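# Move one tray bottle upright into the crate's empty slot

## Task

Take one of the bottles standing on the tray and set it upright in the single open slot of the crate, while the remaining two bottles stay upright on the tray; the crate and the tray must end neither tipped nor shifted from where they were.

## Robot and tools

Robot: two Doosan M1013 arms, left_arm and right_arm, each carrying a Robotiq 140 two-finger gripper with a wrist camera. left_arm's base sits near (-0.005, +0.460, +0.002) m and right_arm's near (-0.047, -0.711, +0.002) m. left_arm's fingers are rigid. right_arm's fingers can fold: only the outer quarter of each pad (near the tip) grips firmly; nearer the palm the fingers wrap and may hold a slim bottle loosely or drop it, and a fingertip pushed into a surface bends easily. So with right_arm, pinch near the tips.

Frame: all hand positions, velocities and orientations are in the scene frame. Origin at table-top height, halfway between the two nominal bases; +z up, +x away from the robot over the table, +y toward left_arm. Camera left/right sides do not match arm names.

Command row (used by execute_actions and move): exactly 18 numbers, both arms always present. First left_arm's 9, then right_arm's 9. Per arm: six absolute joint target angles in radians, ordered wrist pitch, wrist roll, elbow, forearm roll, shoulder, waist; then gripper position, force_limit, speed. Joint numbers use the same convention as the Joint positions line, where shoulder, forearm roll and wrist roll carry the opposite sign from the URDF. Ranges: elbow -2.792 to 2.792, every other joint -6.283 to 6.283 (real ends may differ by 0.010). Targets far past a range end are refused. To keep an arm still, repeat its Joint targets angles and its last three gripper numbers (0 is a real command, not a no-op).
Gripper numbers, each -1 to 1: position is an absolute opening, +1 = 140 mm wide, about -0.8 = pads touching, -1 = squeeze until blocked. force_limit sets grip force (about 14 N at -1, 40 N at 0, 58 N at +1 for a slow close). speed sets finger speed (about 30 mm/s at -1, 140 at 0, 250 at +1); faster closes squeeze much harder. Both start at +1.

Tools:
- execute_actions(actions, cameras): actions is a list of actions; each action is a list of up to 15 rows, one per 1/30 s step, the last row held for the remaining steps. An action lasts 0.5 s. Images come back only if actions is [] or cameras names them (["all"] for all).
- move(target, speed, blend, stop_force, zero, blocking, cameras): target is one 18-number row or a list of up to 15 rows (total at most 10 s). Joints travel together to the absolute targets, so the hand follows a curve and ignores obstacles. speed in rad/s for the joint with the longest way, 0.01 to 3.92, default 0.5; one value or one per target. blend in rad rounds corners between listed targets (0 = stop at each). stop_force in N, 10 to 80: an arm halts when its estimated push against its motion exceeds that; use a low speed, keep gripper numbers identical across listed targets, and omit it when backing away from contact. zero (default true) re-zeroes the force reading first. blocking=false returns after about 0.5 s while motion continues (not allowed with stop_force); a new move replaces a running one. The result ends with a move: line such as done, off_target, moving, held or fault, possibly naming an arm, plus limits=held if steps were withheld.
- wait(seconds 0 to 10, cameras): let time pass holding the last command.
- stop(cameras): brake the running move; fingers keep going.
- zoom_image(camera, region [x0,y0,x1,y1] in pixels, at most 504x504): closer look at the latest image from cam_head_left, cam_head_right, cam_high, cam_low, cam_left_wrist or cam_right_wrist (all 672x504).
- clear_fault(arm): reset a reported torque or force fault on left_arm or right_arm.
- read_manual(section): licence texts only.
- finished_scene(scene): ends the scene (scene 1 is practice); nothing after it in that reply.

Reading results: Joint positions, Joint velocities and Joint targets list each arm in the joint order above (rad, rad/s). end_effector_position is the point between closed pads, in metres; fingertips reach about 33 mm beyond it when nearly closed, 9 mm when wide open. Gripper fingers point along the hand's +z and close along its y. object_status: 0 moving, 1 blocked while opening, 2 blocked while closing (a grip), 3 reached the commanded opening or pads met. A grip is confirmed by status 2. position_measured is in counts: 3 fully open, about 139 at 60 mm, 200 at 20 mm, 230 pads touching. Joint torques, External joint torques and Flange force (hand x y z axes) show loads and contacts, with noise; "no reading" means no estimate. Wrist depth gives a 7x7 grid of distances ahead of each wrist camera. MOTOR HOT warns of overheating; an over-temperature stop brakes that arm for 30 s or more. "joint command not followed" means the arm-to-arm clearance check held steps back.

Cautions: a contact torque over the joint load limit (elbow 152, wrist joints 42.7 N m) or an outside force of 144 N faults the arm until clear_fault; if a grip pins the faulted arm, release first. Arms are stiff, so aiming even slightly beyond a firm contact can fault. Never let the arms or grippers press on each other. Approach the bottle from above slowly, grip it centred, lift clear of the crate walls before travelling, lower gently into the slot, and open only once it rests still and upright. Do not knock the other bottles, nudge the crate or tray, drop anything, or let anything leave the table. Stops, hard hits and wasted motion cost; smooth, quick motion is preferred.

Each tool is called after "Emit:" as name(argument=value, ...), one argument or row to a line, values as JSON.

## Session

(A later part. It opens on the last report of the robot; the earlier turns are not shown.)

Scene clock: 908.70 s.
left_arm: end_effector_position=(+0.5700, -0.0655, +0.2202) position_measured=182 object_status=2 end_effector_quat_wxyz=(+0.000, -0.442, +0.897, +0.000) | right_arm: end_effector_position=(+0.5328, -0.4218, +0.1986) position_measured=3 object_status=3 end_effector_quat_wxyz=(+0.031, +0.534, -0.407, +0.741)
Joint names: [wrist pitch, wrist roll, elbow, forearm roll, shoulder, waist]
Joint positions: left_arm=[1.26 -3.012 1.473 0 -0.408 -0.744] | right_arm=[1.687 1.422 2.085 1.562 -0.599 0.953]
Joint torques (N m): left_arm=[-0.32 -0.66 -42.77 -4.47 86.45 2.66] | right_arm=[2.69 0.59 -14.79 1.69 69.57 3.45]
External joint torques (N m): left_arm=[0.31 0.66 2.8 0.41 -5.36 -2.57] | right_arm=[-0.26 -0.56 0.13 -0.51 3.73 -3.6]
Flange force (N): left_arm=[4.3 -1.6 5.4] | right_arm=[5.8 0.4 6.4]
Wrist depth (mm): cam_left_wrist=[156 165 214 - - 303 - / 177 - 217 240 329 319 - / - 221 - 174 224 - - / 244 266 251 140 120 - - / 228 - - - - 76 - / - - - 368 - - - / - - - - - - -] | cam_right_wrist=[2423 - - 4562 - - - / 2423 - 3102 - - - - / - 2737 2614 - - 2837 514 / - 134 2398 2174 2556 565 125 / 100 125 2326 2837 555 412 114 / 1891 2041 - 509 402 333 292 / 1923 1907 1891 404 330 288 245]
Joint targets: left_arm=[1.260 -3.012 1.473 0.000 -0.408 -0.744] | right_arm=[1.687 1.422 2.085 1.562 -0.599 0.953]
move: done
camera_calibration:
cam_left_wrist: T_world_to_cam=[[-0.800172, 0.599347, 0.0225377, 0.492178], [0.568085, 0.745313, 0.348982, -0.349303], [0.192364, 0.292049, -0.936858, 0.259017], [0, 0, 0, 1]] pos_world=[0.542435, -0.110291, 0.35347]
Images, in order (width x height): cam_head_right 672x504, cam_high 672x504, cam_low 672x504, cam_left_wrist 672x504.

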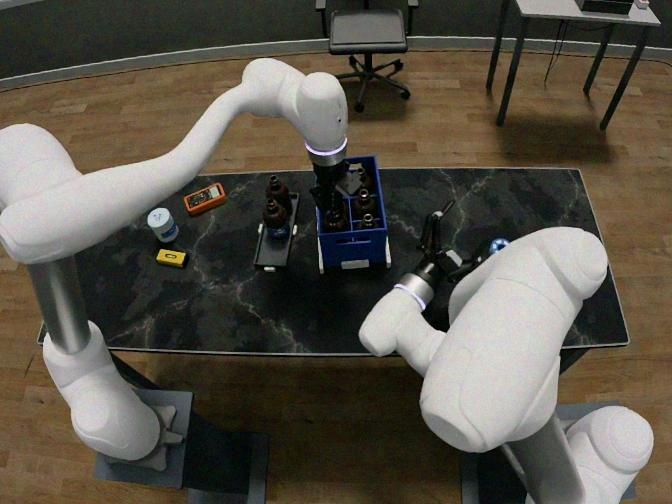

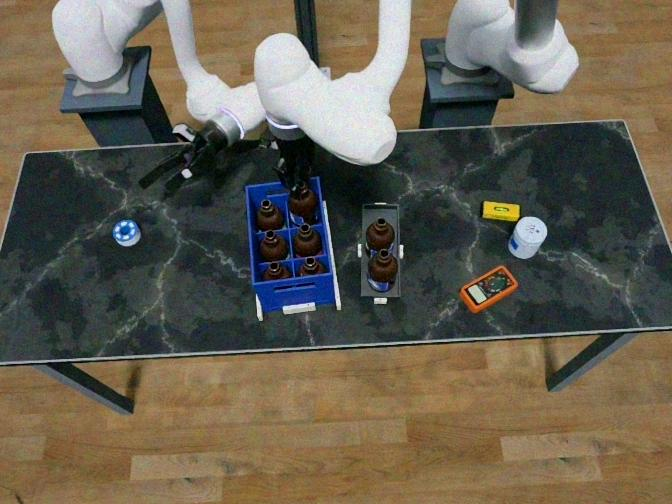

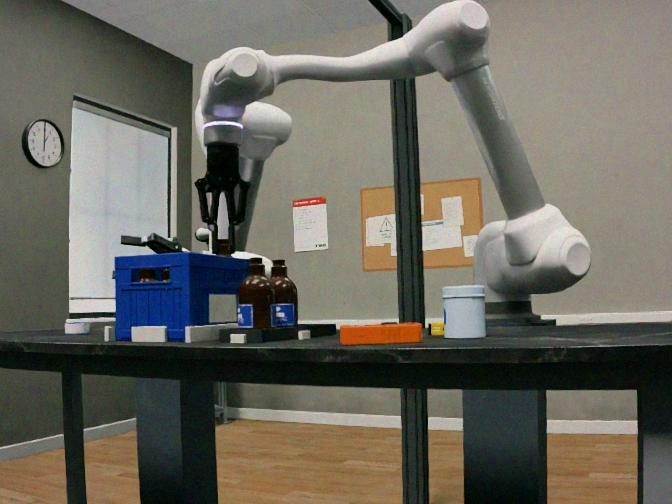

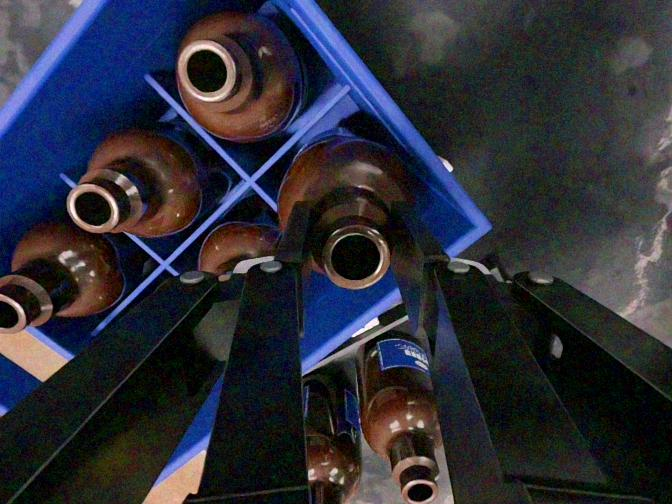

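Emit:
move(
  target=[1.1944, -3.0123, 1.5170, 0.0, -0.4302, -0.7438, -1, 0, -1, 1.687, 1.422, 2.085, 1.562, -0.599, 0.953, 1, 1, 1],
  speed=0.04,
  stop_force=15,
  cameras=["cam_high", "cam_left_wrist"],
)

Emit:
zoom_image(
  camera="cam_high",
  region=[220, 130, 380, 260],
)

Scene clock: 924.17 s.
left_arm: end_effector_position=(+0.5700, -0.0655, +0.1803) position_measured=182 object_status=2 end_effector_quat_wxyz=(+0.000, -0.442, +0.897, +0.000) | right_arm: end_effector_position=(+0.5328, -0.4218, +0.1986) position_measured=3 object_status=3 end_effector_quat_wxyz=(+0.031, +0.534, -0.407, +0.741)
Joint names: [wrist pitch, wrist roll, elbow, forearm roll, shoulder, waist]
Joint positions: left_arm=[1.194 -3.012 1.517 0 -0.43 -0.744] | right_arm=[1.687 1.422 2.085 1.562 -0.599 0.953]
Joint torques (N m): left_arm=[-0.32 -0.69 -41.88 -4.32 87 2.54] | right_arm=[2.67 0.61 -14.76 1.73 69.59 3.33]
External joint torques (N m): left_arm=[0.29 0.69 2.61 0.33 -4.57 -2.52] | right_arm=[-0.23 -0.58 0.03 -0.53 4.11 -3.23]
Flange force (N): left_arm=[4.2 -0.7 4.9] | right_arm=[6.5 0.2 5.8]
Wrist depth (mm): cam_left_wrist=[155 169 167 191 - - - / 197 237 - 275 290 289 297 / - - 234 171 178 308 - / - - - 139 136 - - / - - - 230 - 76 - / - - - 171 - - - / - - - 301 - - -] | cam_right_wrist=[- - - - - - 2134 / 2281 3814 2837 - - - - / 2281 - 2674 2614 - 707 520 / - 134 2908 2326 2195 544 131 / 100 133 2803 3372 529 411 114 / 1891 2059 2237 - 405 334 294 / 1832 1939 1762 401 330 280 245]
Joint targets: left_arm=[1.194 -3.012 1.517 0.000 -0.430 -0.744] | right_arm=[1.687 1.422 2.085 1.562 -0.599 0.953]
move: done
camera_calibration:
cam_left_wrist: T_world_to_cam=[[-0.800172, 0.599347, 0.0225377, 0.493077], [0.568085, 0.745313, 0.348982, -0.335379], [0.192364, 0.292049, -0.936858, 0.221636], [0, 0, 0, 1]] pos_world=[0.542435, -0.110291, 0.31357]
Images, in order (width x height): cam_high 672x504, cam_left_wrist 672x504.

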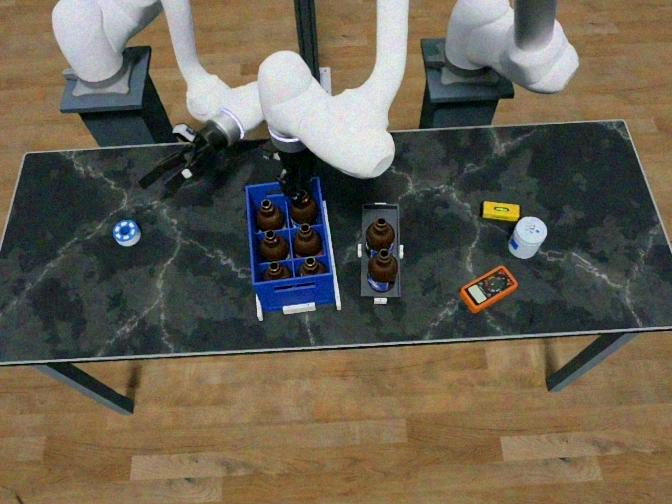

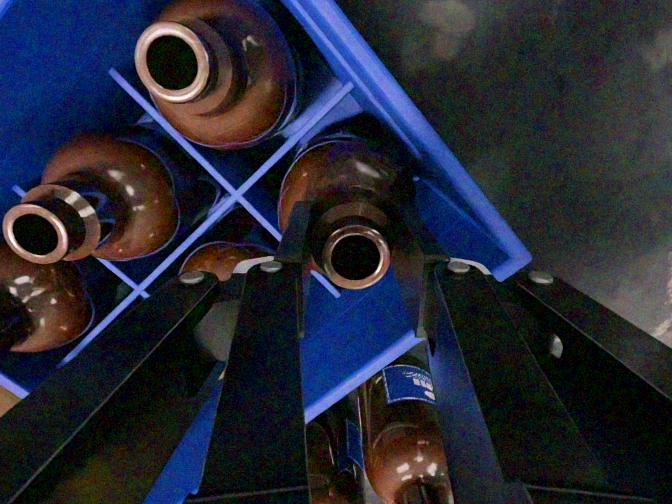

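Scaled by 3.150 from the camera's 672x504 image, which has a finer 960x720 frame.

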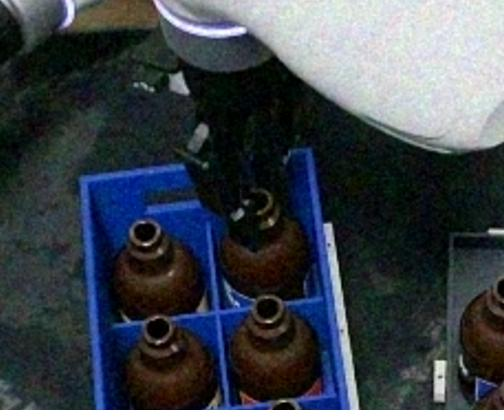

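Emit:
move(
  target=[1.1296, -3.0123, 1.5561, 0.0, -0.4560, -0.7438, -1, 0, -1, 1.687, 1.422, 2.085, 1.562, -0.599, 0.953, 1, 1, 1],
  speed=0.015,
  stop_force=10,
  cameras=["cam_high", "cam_left_wrist", "cam_low"],
)

Scene clock: 933.30 s.
left_arm: end_effector_position=(+0.5702, -0.0658, +0.1623) position_measured=182 object_status=2 end_effector_quat_wxyz=(+0.000, -0.442, +0.897, +0.000) | right_arm: end_effector_position=(+0.5328, -0.4218, +0.1986) position_measured=3 object_status=3 end_effector_quat_wxyz=(+0.031, +0.534, -0.407, +0.741)
Joint names: [wrist pitch, wrist roll, elbow, forearm roll, shoulder, waist]
Joint positions: left_arm=[1.165 -3.012 1.534 0 -0.442 -0.744] | right_arm=[1.687 1.422 2.085 1.562 -0.599 0.953]
Joint torques (N m): left_arm=[-1.23 -0.67 -30.07 -4.27 70.25 1.51] | right_arm=[2.67 0.57 -14.79 1.75 69.4 3.43]
External joint torques (N m): left_arm=[1.21 0.67 -8.49 0.35 12.15 -1.52] | right_arm=[-0.23 -0.54 0.09 -0.55 4.25 -3.53]
Flange force (N): left_arm=[3.0 -1.6 -18.0] | right_arm=[6.7 0.2 6.3]
Wrist depth (mm): cam_left_wrist=[- - 151 106 248 - - / 187 - - 265 273 277 - / - 183 204 171 174 - - / 166 193 208 140 136 - - / - - - 211 - 76 331 / - - - 171 - - - / - - - 302 - - -] | cam_right_wrist=[- 2501 - - - - - / - 2644 2041 - - - - / 2303 - 2398 - - 3421 504 / 2281 134 2585 3231 2614 540 131 / 100 134 2259 3421 534 414 114 / - - 2614 509 421 - 257 / 1955 1955 1749 407 331 279 245]
Joint targets: left_arm=[1.165 -3.012 1.534 0.000 -0.442 -0.744] | right_arm=[1.687 1.422 2.085 1.562 -0.599 0.953]
move: contact (left_arm); left_arm: the wrist pitch is farthest, 0.036 rad from its target
camera_calibration:
cam_left_wrist: T_world_to_cam=[[-0.800196, 0.599327, 0.0222263, 0.493945], [0.567982, 0.745406, 0.348951, -0.329043], [0.192568, 0.291853, -0.936878, 0.204646], [0, 0, 0, 1]] pos_world=[0.542735, -0.110491, 0.295569]
Images, in order (width x height): cam_high 672x504, cam_low 672x504, cam_left_wrist 672x504.

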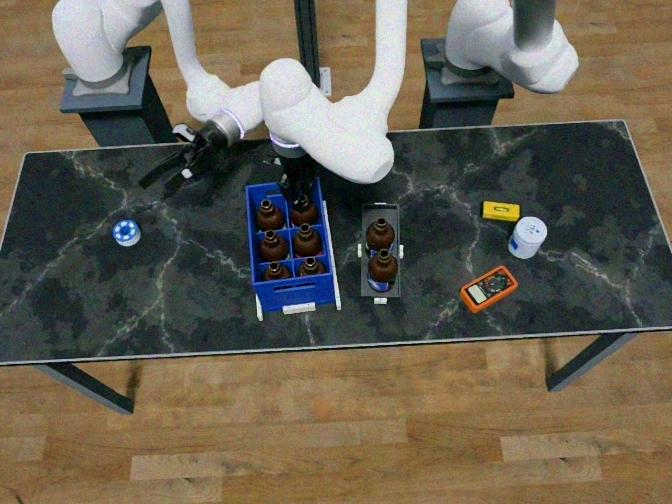

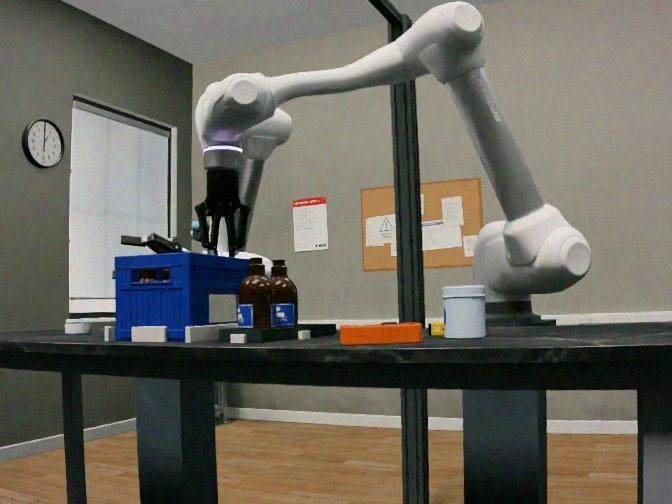

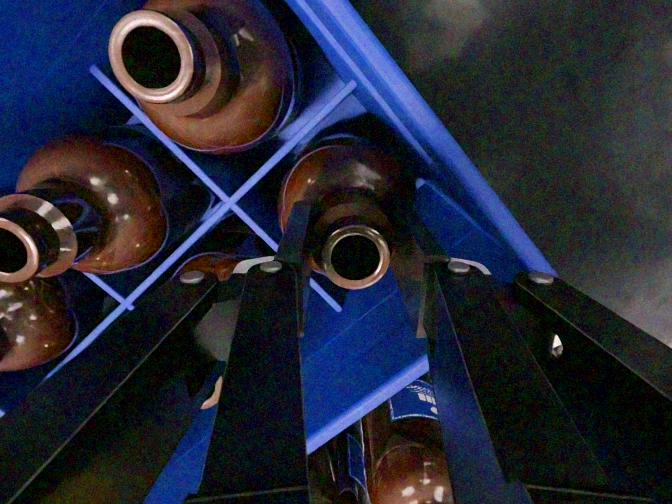

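Emit:
move(
  target=[1.1668, -3.0123, 1.5342, 0.0, -0.4407, -0.7438, -1, 0, -1, 1.687, 1.422, 2.085, 1.562, -0.599, 0.953, 1, 1, 1],
  speed=0.02,
)

Scene clock: 953.50 s.
left_arm: end_effector_position=(+0.5699, -0.0655, +0.1631) position_measured=182 object_status=2 end_effector_quat_wxyz=(+0.000, -0.442, +0.897, +0.000) | right_arm: end_effector_position=(+0.5328, -0.4218, +0.1986) position_measured=3 object_status=3 end_effector_quat_wxyz=(+0.031, +0.534, -0.407, +0.741)
Joint names: [wrist pitch, wrist roll, elbow, forearm roll, shoulder, waist]
Joint positions: left_arm=[1.167 -3.012 1.534 0 -0.441 -0.744] | right_arm=[1.687 1.422 2.085 1.562 -0.599 0.953]
Joint torques (N m): left_arm=[-0.32 -0.71 -40.83 -4.37 87.45 2.39] | right_arm=[2.68 0.57 -14.7 1.75 69.35 3.49]
External joint torques (N m): left_arm=[0.31 0.71 2.22 0.45 -4.76 -2.38] | right_arm=[-0.24 -0.54 0.03 -0.55 4.37 -3.86]
Flange force (N): left_arm=[4.1 -1.8 4.7] | right_arm=[6.8 0.1 6.9]
Wrist depth (mm): cam_left_wrist=[153 115 154 192 - 256 260 / 179 188 150 263 - - 273 / - - 200 169 - - - / 183 190 - 139 134 130 - / - - - - - 76 - / - - - - - - - / - - - - - - -] | cam_right_wrist=[2529 2983 3579 - - - - / - 2237 - 4653 - - - / 2374 2501 4847 2501 3144 - 500 / 2195 134 2705 2281 3187 565 131 / 100 125 - 1817 522 414 114 / - 2005 2585 541 411 334 264 / 1907 1939 1790 422 328 280 246]
Joint targets: left_arm=[1.167 -3.012 1.534 0.000 -0.441 -0.744] | right_arm=[1.687 1.422 2.085 1.562 -0.599 0.953]
move: done

Emit:
move(
  target=[1.1660, -3.0123, 1.5347, 0.0, -0.4410, -0.7438, -1, 0, -1, 1.687, 1.422, 2.085, 1.562, -0.599, 0.953, 1, 1, 1],
  speed=0.01,
)

Scene clock: 960.70 s.
left_arm: end_effector_position=(+0.5700, -0.0655, +0.1627) position_measured=182 object_status=2 end_effector_quat_wxyz=(+0.000, -0.442, +0.897, +0.000) | right_arm: end_effector_position=(+0.5328, -0.4218, +0.1986) position_measured=3 object_status=3 end_effector_quat_wxyz=(+0.031, +0.534, -0.407, +0.741)
Joint names: [wrist pitch, wrist roll, elbow, forearm roll, shoulder, waist]
Joint positions: left_arm=[1.166 -3.012 1.535 0 -0.441 -0.744] | right_arm=[1.687 1.422 2.085 1.562 -0.599 0.953]
Joint torques (N m): left_arm=[-0.35 -0.66 -40.86 -4.31 86.58 2.21] | right_arm=[2.68 0.59 -14.73 1.72 69.3 3.32]
External joint torques (N m): left_arm=[0.32 0.66 2 0.36 -3.52 -2.03] | right_arm=[-0.24 -0.56 0.01 -0.53 4.2 -3.39]
Flange force (N): left_arm=[3.5 -0.5 3.7] | right_arm=[6.6 0.1 6.1]
Wrist depth (mm): cam_left_wrist=[- 115 - 251 260 - - / 202 - - 263 - 278 - / - - 203 171 178 293 - / - 192 207 139 134 170 - / - - - 203 - 76 - / - - - 171 - - - / - - - - - - -] | cam_right_wrist=[- - - - - - - / - - 2705 3421 - - - / - - 3323 2983 4748 - 515 / - 134 2837 1876 - 526 131 / 100 133 2837 2556 519 412 114 / - 2041 - 505 407 345 296 / 1939 1923 1736 408 332 279 246]
Joint targets: left_arm=[1.166 -3.012 1.535 0.000 -0.441 -0.744] | right_arm=[1.687 1.422 2.085 1.562 -0.599 0.953]
move: done

Emit:
execute_actions(
  actions=[
    [[1.1660, -3.0123, 1.5347, 0.0, -0.4410, -0.7438, -0.25, 0, -1, 1.687, 1.422, 2.085, 1.562, -0.599, 0.953, 1, 1, 1]],
    [[1.1660, -3.0123, 1.5347, 0.0, -0.4410, -0.7438, -0.25, 0, -1, 1.687, 1.422, 2.085, 1.562, -0.599, 0.953, 1, 1, 1]],
  ],
  cameras=["cam_left_wrist", "cam_high"],
)

Emit:
zoom_image(
  camera="cam_high",
  region=[220, 130, 380, 260],
)

Scene clock: 972.57 s.
left_arm: end_effector_position=(+0.5699, -0.0655, +0.1627) position_measured=160 object_status=3 end_effector_quat_wxyz=(+0.000, -0.442, +0.897, +0.000) | right_arm: end_effector_position=(+0.5328, -0.4218, +0.1986) position_measured=3 object_status=3 end_effector_quat_wxyz=(+0.031, +0.534, -0.407, +0.741)
Joint names: [wrist pitch, wrist roll, elbow, forearm roll, shoulder, waist]
Joint positions: left_arm=[1.166 -3.012 1.535 0 -0.441 -0.744] | right_arm=[1.687 1.422 2.085 1.562 -0.599 0.953]
Joint torques (N m): left_arm=[-0.33 -0.69 -39.88 -4.24 85.56 2.44] | right_arm=[2.71 0.57 -14.75 1.74 69.51 3.46]
External joint torques (N m): left_arm=[0.32 0.69 1.45 0.34 -3.28 -2.44] | right_arm=[-0.28 -0.54 0.11 -0.54 3.67 -4.1]
External joint torques at the end of the 1st action: left_arm=[0.26 0.68 1.11 0.4 -3.03 -2.67] | right_arm=[-0.24 -0.56 0.06 -0.55 3.77 -3.94]
Flange force (N): left_arm=[4.1 -1.3 3.0] | right_arm=[5.6 0.4 7.2]
Flange force at the end of the 1st action (N): left_arm=[4.4 -1.6 2.6] | right_arm=[5.7 0.3 6.9]
Wrist depth (mm): cam_left_wrist=[- 117 - - 259 - - / 178 - - 262 - - - / 168 177 201 171 175 - - / - - 202 143 142 128 - / - - - 215 123 76 - / - - - 170 - - - / - - - 290 - - -] | cam_right_wrist=[2281 2115 - - - - - / 2326 3277 - - - - - / 3814 2872 - - - - - / - 134 2556 2423 2398 - 138 / 100 125 - 2803 553 378 114 / - 2023 2041 502 392 333 264 / 1907 1923 1762 401 331 280 245]
Joint targets: left_arm=[1.166 -3.012 1.535 0.000 -0.441 -0.744] | right_arm=[1.687 1.422 2.085 1.562 -0.599 0.953]
Step readings (joint positions of left_arm | right_arm; steps 1 to 15: 1st action; 16 to 30: 2nd action):
0: [1.166 -3.012 1.535 0.000 -0.441 -0.744] | [1.687 1.422 2.085 1.562 -0.599 0.953]
1: [1.166 -3.012 1.535 0.000 -0.441 -0.744] | [1.687 1.422 2.085 1.562 -0.599 0.953]
2: [1.166 -3.012 1.535 0.000 -0.441 -0.744] | [1.687 1.422 2.085 1.562 -0.599 0.953]
4: [1.166 -3.012 1.535 0.000 -0.441 -0.744] | [1.687 1.422 2.085 1.562 -0.599 0.953]
8: [1.166 -3.012 1.535 0.000 -0.441 -0.744] | [1.687 1.422 2.085 1.562 -0.599 0.953]
15: [1.166 -3.012 1.535 0.000 -0.441 -0.744] | [1.687 1.422 2.085 1.562 -0.599 0.953]
16: [1.166 -3.012 1.535 0.000 -0.441 -0.744] | [1.687 1.422 2.085 1.562 -0.599 0.953]
17: [1.166 -3.012 1.535 0.000 -0.441 -0.744] | [1.687 1.422 2.085 1.562 -0.599 0.953]
19: [1.166 -3.012 1.535 0.000 -0.441 -0.744] | [1.687 1.422 2.085 1.562 -0.599 0.953]
23: [1.166 -3.012 1.535 0.000 -0.441 -0.744] | [1.687 1.422 2.085 1.562 -0.599 0.953]
30: [1.166 -3.012 1.535 0.000 -0.441 -0.744] | [1.687 1.422 2.085 1.562 -0.599 0.953]
camera_calibration:
cam_left_wrist: T_world_to_cam=[[-0.8002, 0.599305, 0.0226684, 0.493446], [0.56808, 0.745308, 0.348999, -0.329239], [0.192262, 0.292146, -0.936849, 0.205211], [0, 0, 0, 1]] pos_world=[0.542435, -0.110291, 0.29597]
Images, in order (width x height): cam_high 672x504, cam_left_wrist 672x504.

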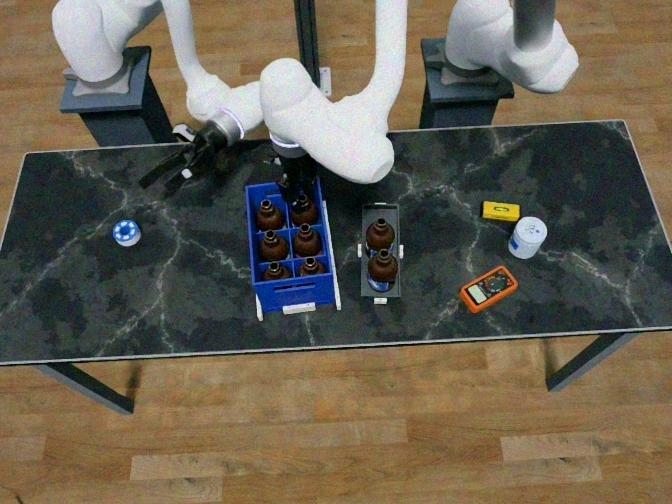

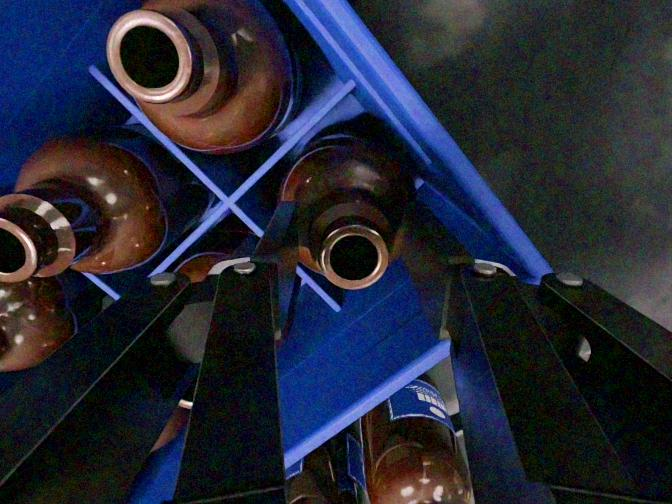

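Scaled by 3.150 from the camera's 672x504 image, which has a finer 960x720 frame.

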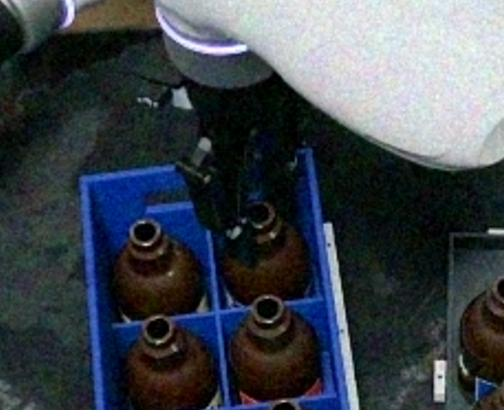

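Emit:
move(
  target=[
    [1.1944, -3.0123, 1.5170, 0.0, -0.4302, -0.7438, -0.25, 0, -1, 1.687, 1.422, 2.085, 1.562, -0.599, 0.953, 1, 1, 1],
    [1.2599, -3.0123, 1.4733, 0.0, -0.4084, -0.7438, -0.25, 0, -1, 1.687, 1.422, 2.085, 1.562, -0.599, 0.953, 1, 1, 1],
    [1.3263, -3.0123, 1.4247, 0.0, -0.3906, -0.7438, -0.25, 0, -1, 1.687, 1.422, 2.085, 1.562, -0.599, 0.953, 1, 1, 1],
    [1.3937, -3.0123, 1.3710, 0.0, -0.3769, -0.7438, -0.25, 0, -1, 1.687, 1.422, 2.085, 1.562, -0.599, 0.953, 1, 1, 1],
  ],
  speed=[0.05, 0.08, 0.1, 0.1],
  blend=[0.01, 0.02, 0.02, 0],
  cameras=["all"],
)

Emit:
zoom_image(
  camera="cam_left_wrist",
  region=[170, 40, 470, 260],
)

Emit:
zoom_image(
  camera="cam_high",
  region=[220, 150, 430, 310],
)

Scene clock: 994.50 s.
left_arm: end_effector_position=(+0.5700, -0.0655, +0.3002) position_measured=160 object_status=3 end_effector_quat_wxyz=(+0.000, -0.442, +0.897, +0.000) | right_arm: end_effector_position=(+0.5328, -0.4218, +0.1986) position_measured=3 object_status=3 end_effector_quat_wxyz=(+0.031, +0.534, -0.407, +0.741)
Joint names: [wrist pitch, wrist roll, elbow, forearm roll, shoulder, waist]
Joint positions: left_arm=[1.394 -3.012 1.371 0 -0.377 -0.744] | right_arm=[1.687 1.422 2.085 1.562 -0.599 0.953]
Joint torques (N m): left_arm=[-0.24 -0.68 -42.62 -4.62 82.7 2.47] | right_arm=[2.69 0.6 -14.79 1.71 69.54 3.42]
External joint torques (N m): left_arm=[0.23 0.68 1.15 0.4 -2.88 -2.27] | right_arm=[-0.26 -0.57 0.11 -0.51 4.03 -3.42]
Flange force (N): left_arm=[3.9 -1.7 2.1] | right_arm=[6.4 0.3 6.2]
Wrist depth (mm): cam_left_wrist=[- - 273 - 373 390 - / - - 276 308 - - - / - 323 - 305 - - - / - - - 308 134 - - / - - - 429 - 76 - / - - - 393 - - - / - - - 610 - - -] | cam_right_wrist=[2350 - - - - - - / 2216 - 3144 2983 - - - / - - 2737 2837 - - 511 / 2174 133 - 2115 2350 529 131 / 100 143 2556 2769 522 412 114 / - 2041 2837 515 409 334 286 / 1972 1955 1776 381 331 280 245]
Joint targets: left_arm=[1.394 -3.012 1.371 0.000 -0.377 -0.744] | right_arm=[1.687 1.422 2.085 1.562 -0.599 0.953]
move: done
camera_calibration:
cam_left_wrist: T_world_to_cam=[[-0.800172, 0.599347, 0.0225377, 0.490375], [0.568085, 0.745313, 0.348982, -0.377222], [0.192364, 0.292049, -0.936858, 0.333965], [0, 0, 0, 1]] pos_world=[0.542435, -0.110291, 0.43347]
cam_right_wrist: T_world_to_cam=[[-0.465431, -0.660182, -0.58952, 0.0976748], [0.150194, 0.597489, -0.787686, 0.332663], [0.872248, -0.455155, -0.178935, -0.477204], [0, 0, 0, 1]] pos_world=[0.411737, -0.351481, 0.234227]

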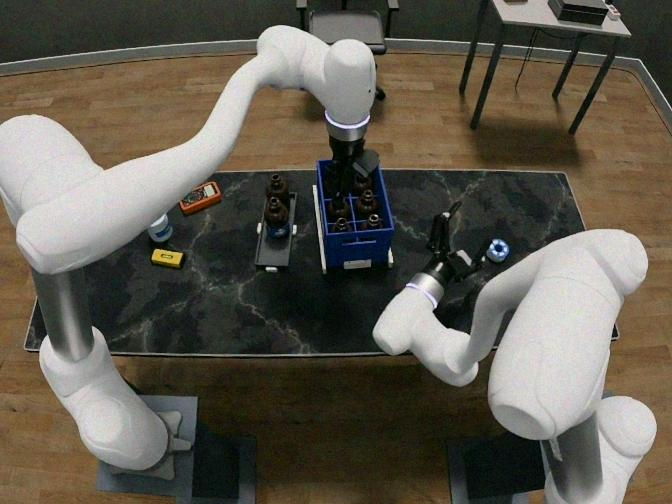

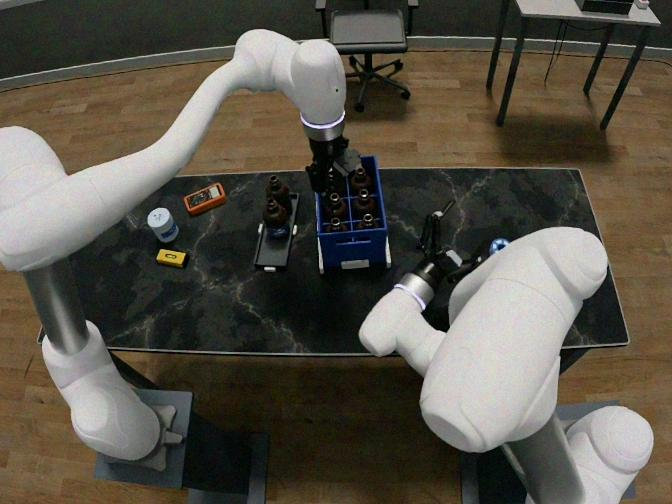

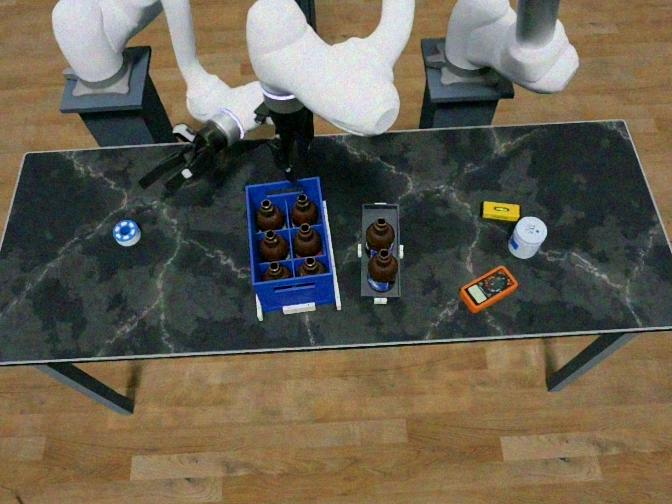

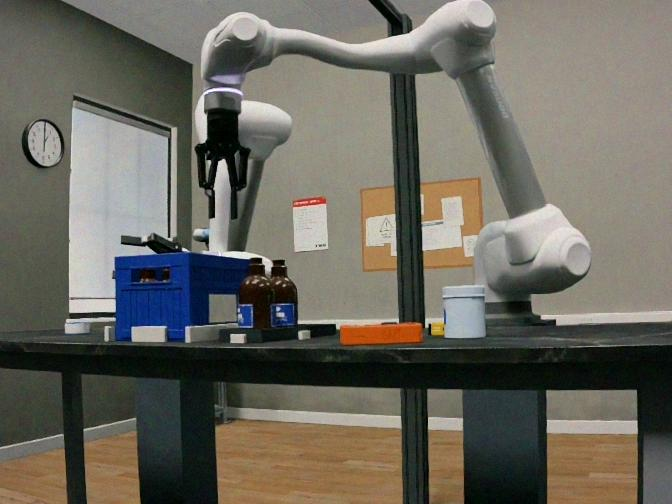

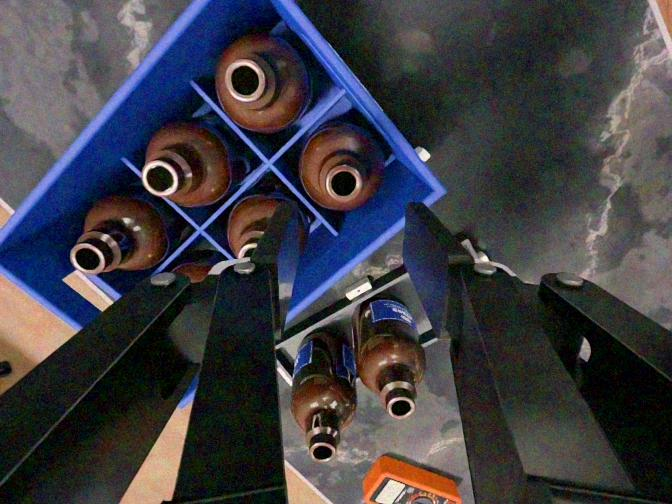

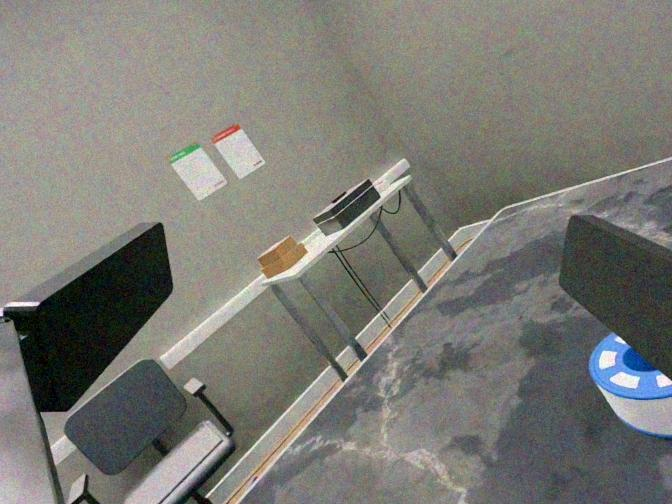

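Scaled by 1.680 from the camera's 672x504 image, which has a finer 960x720 frame.

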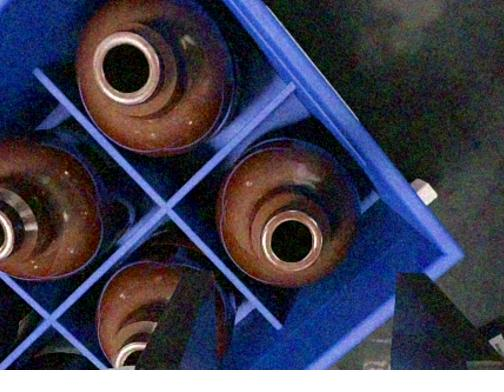

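Scaled by 2.400 from the camera's 672x504 image, which has a finer 960x720 frame.

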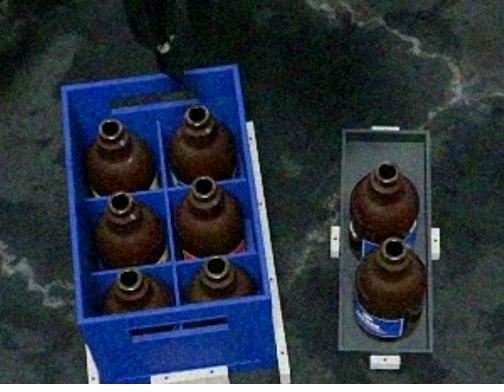

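Emit:
finished_scene(
  scene=1,
)

The scene is finished: the task was done.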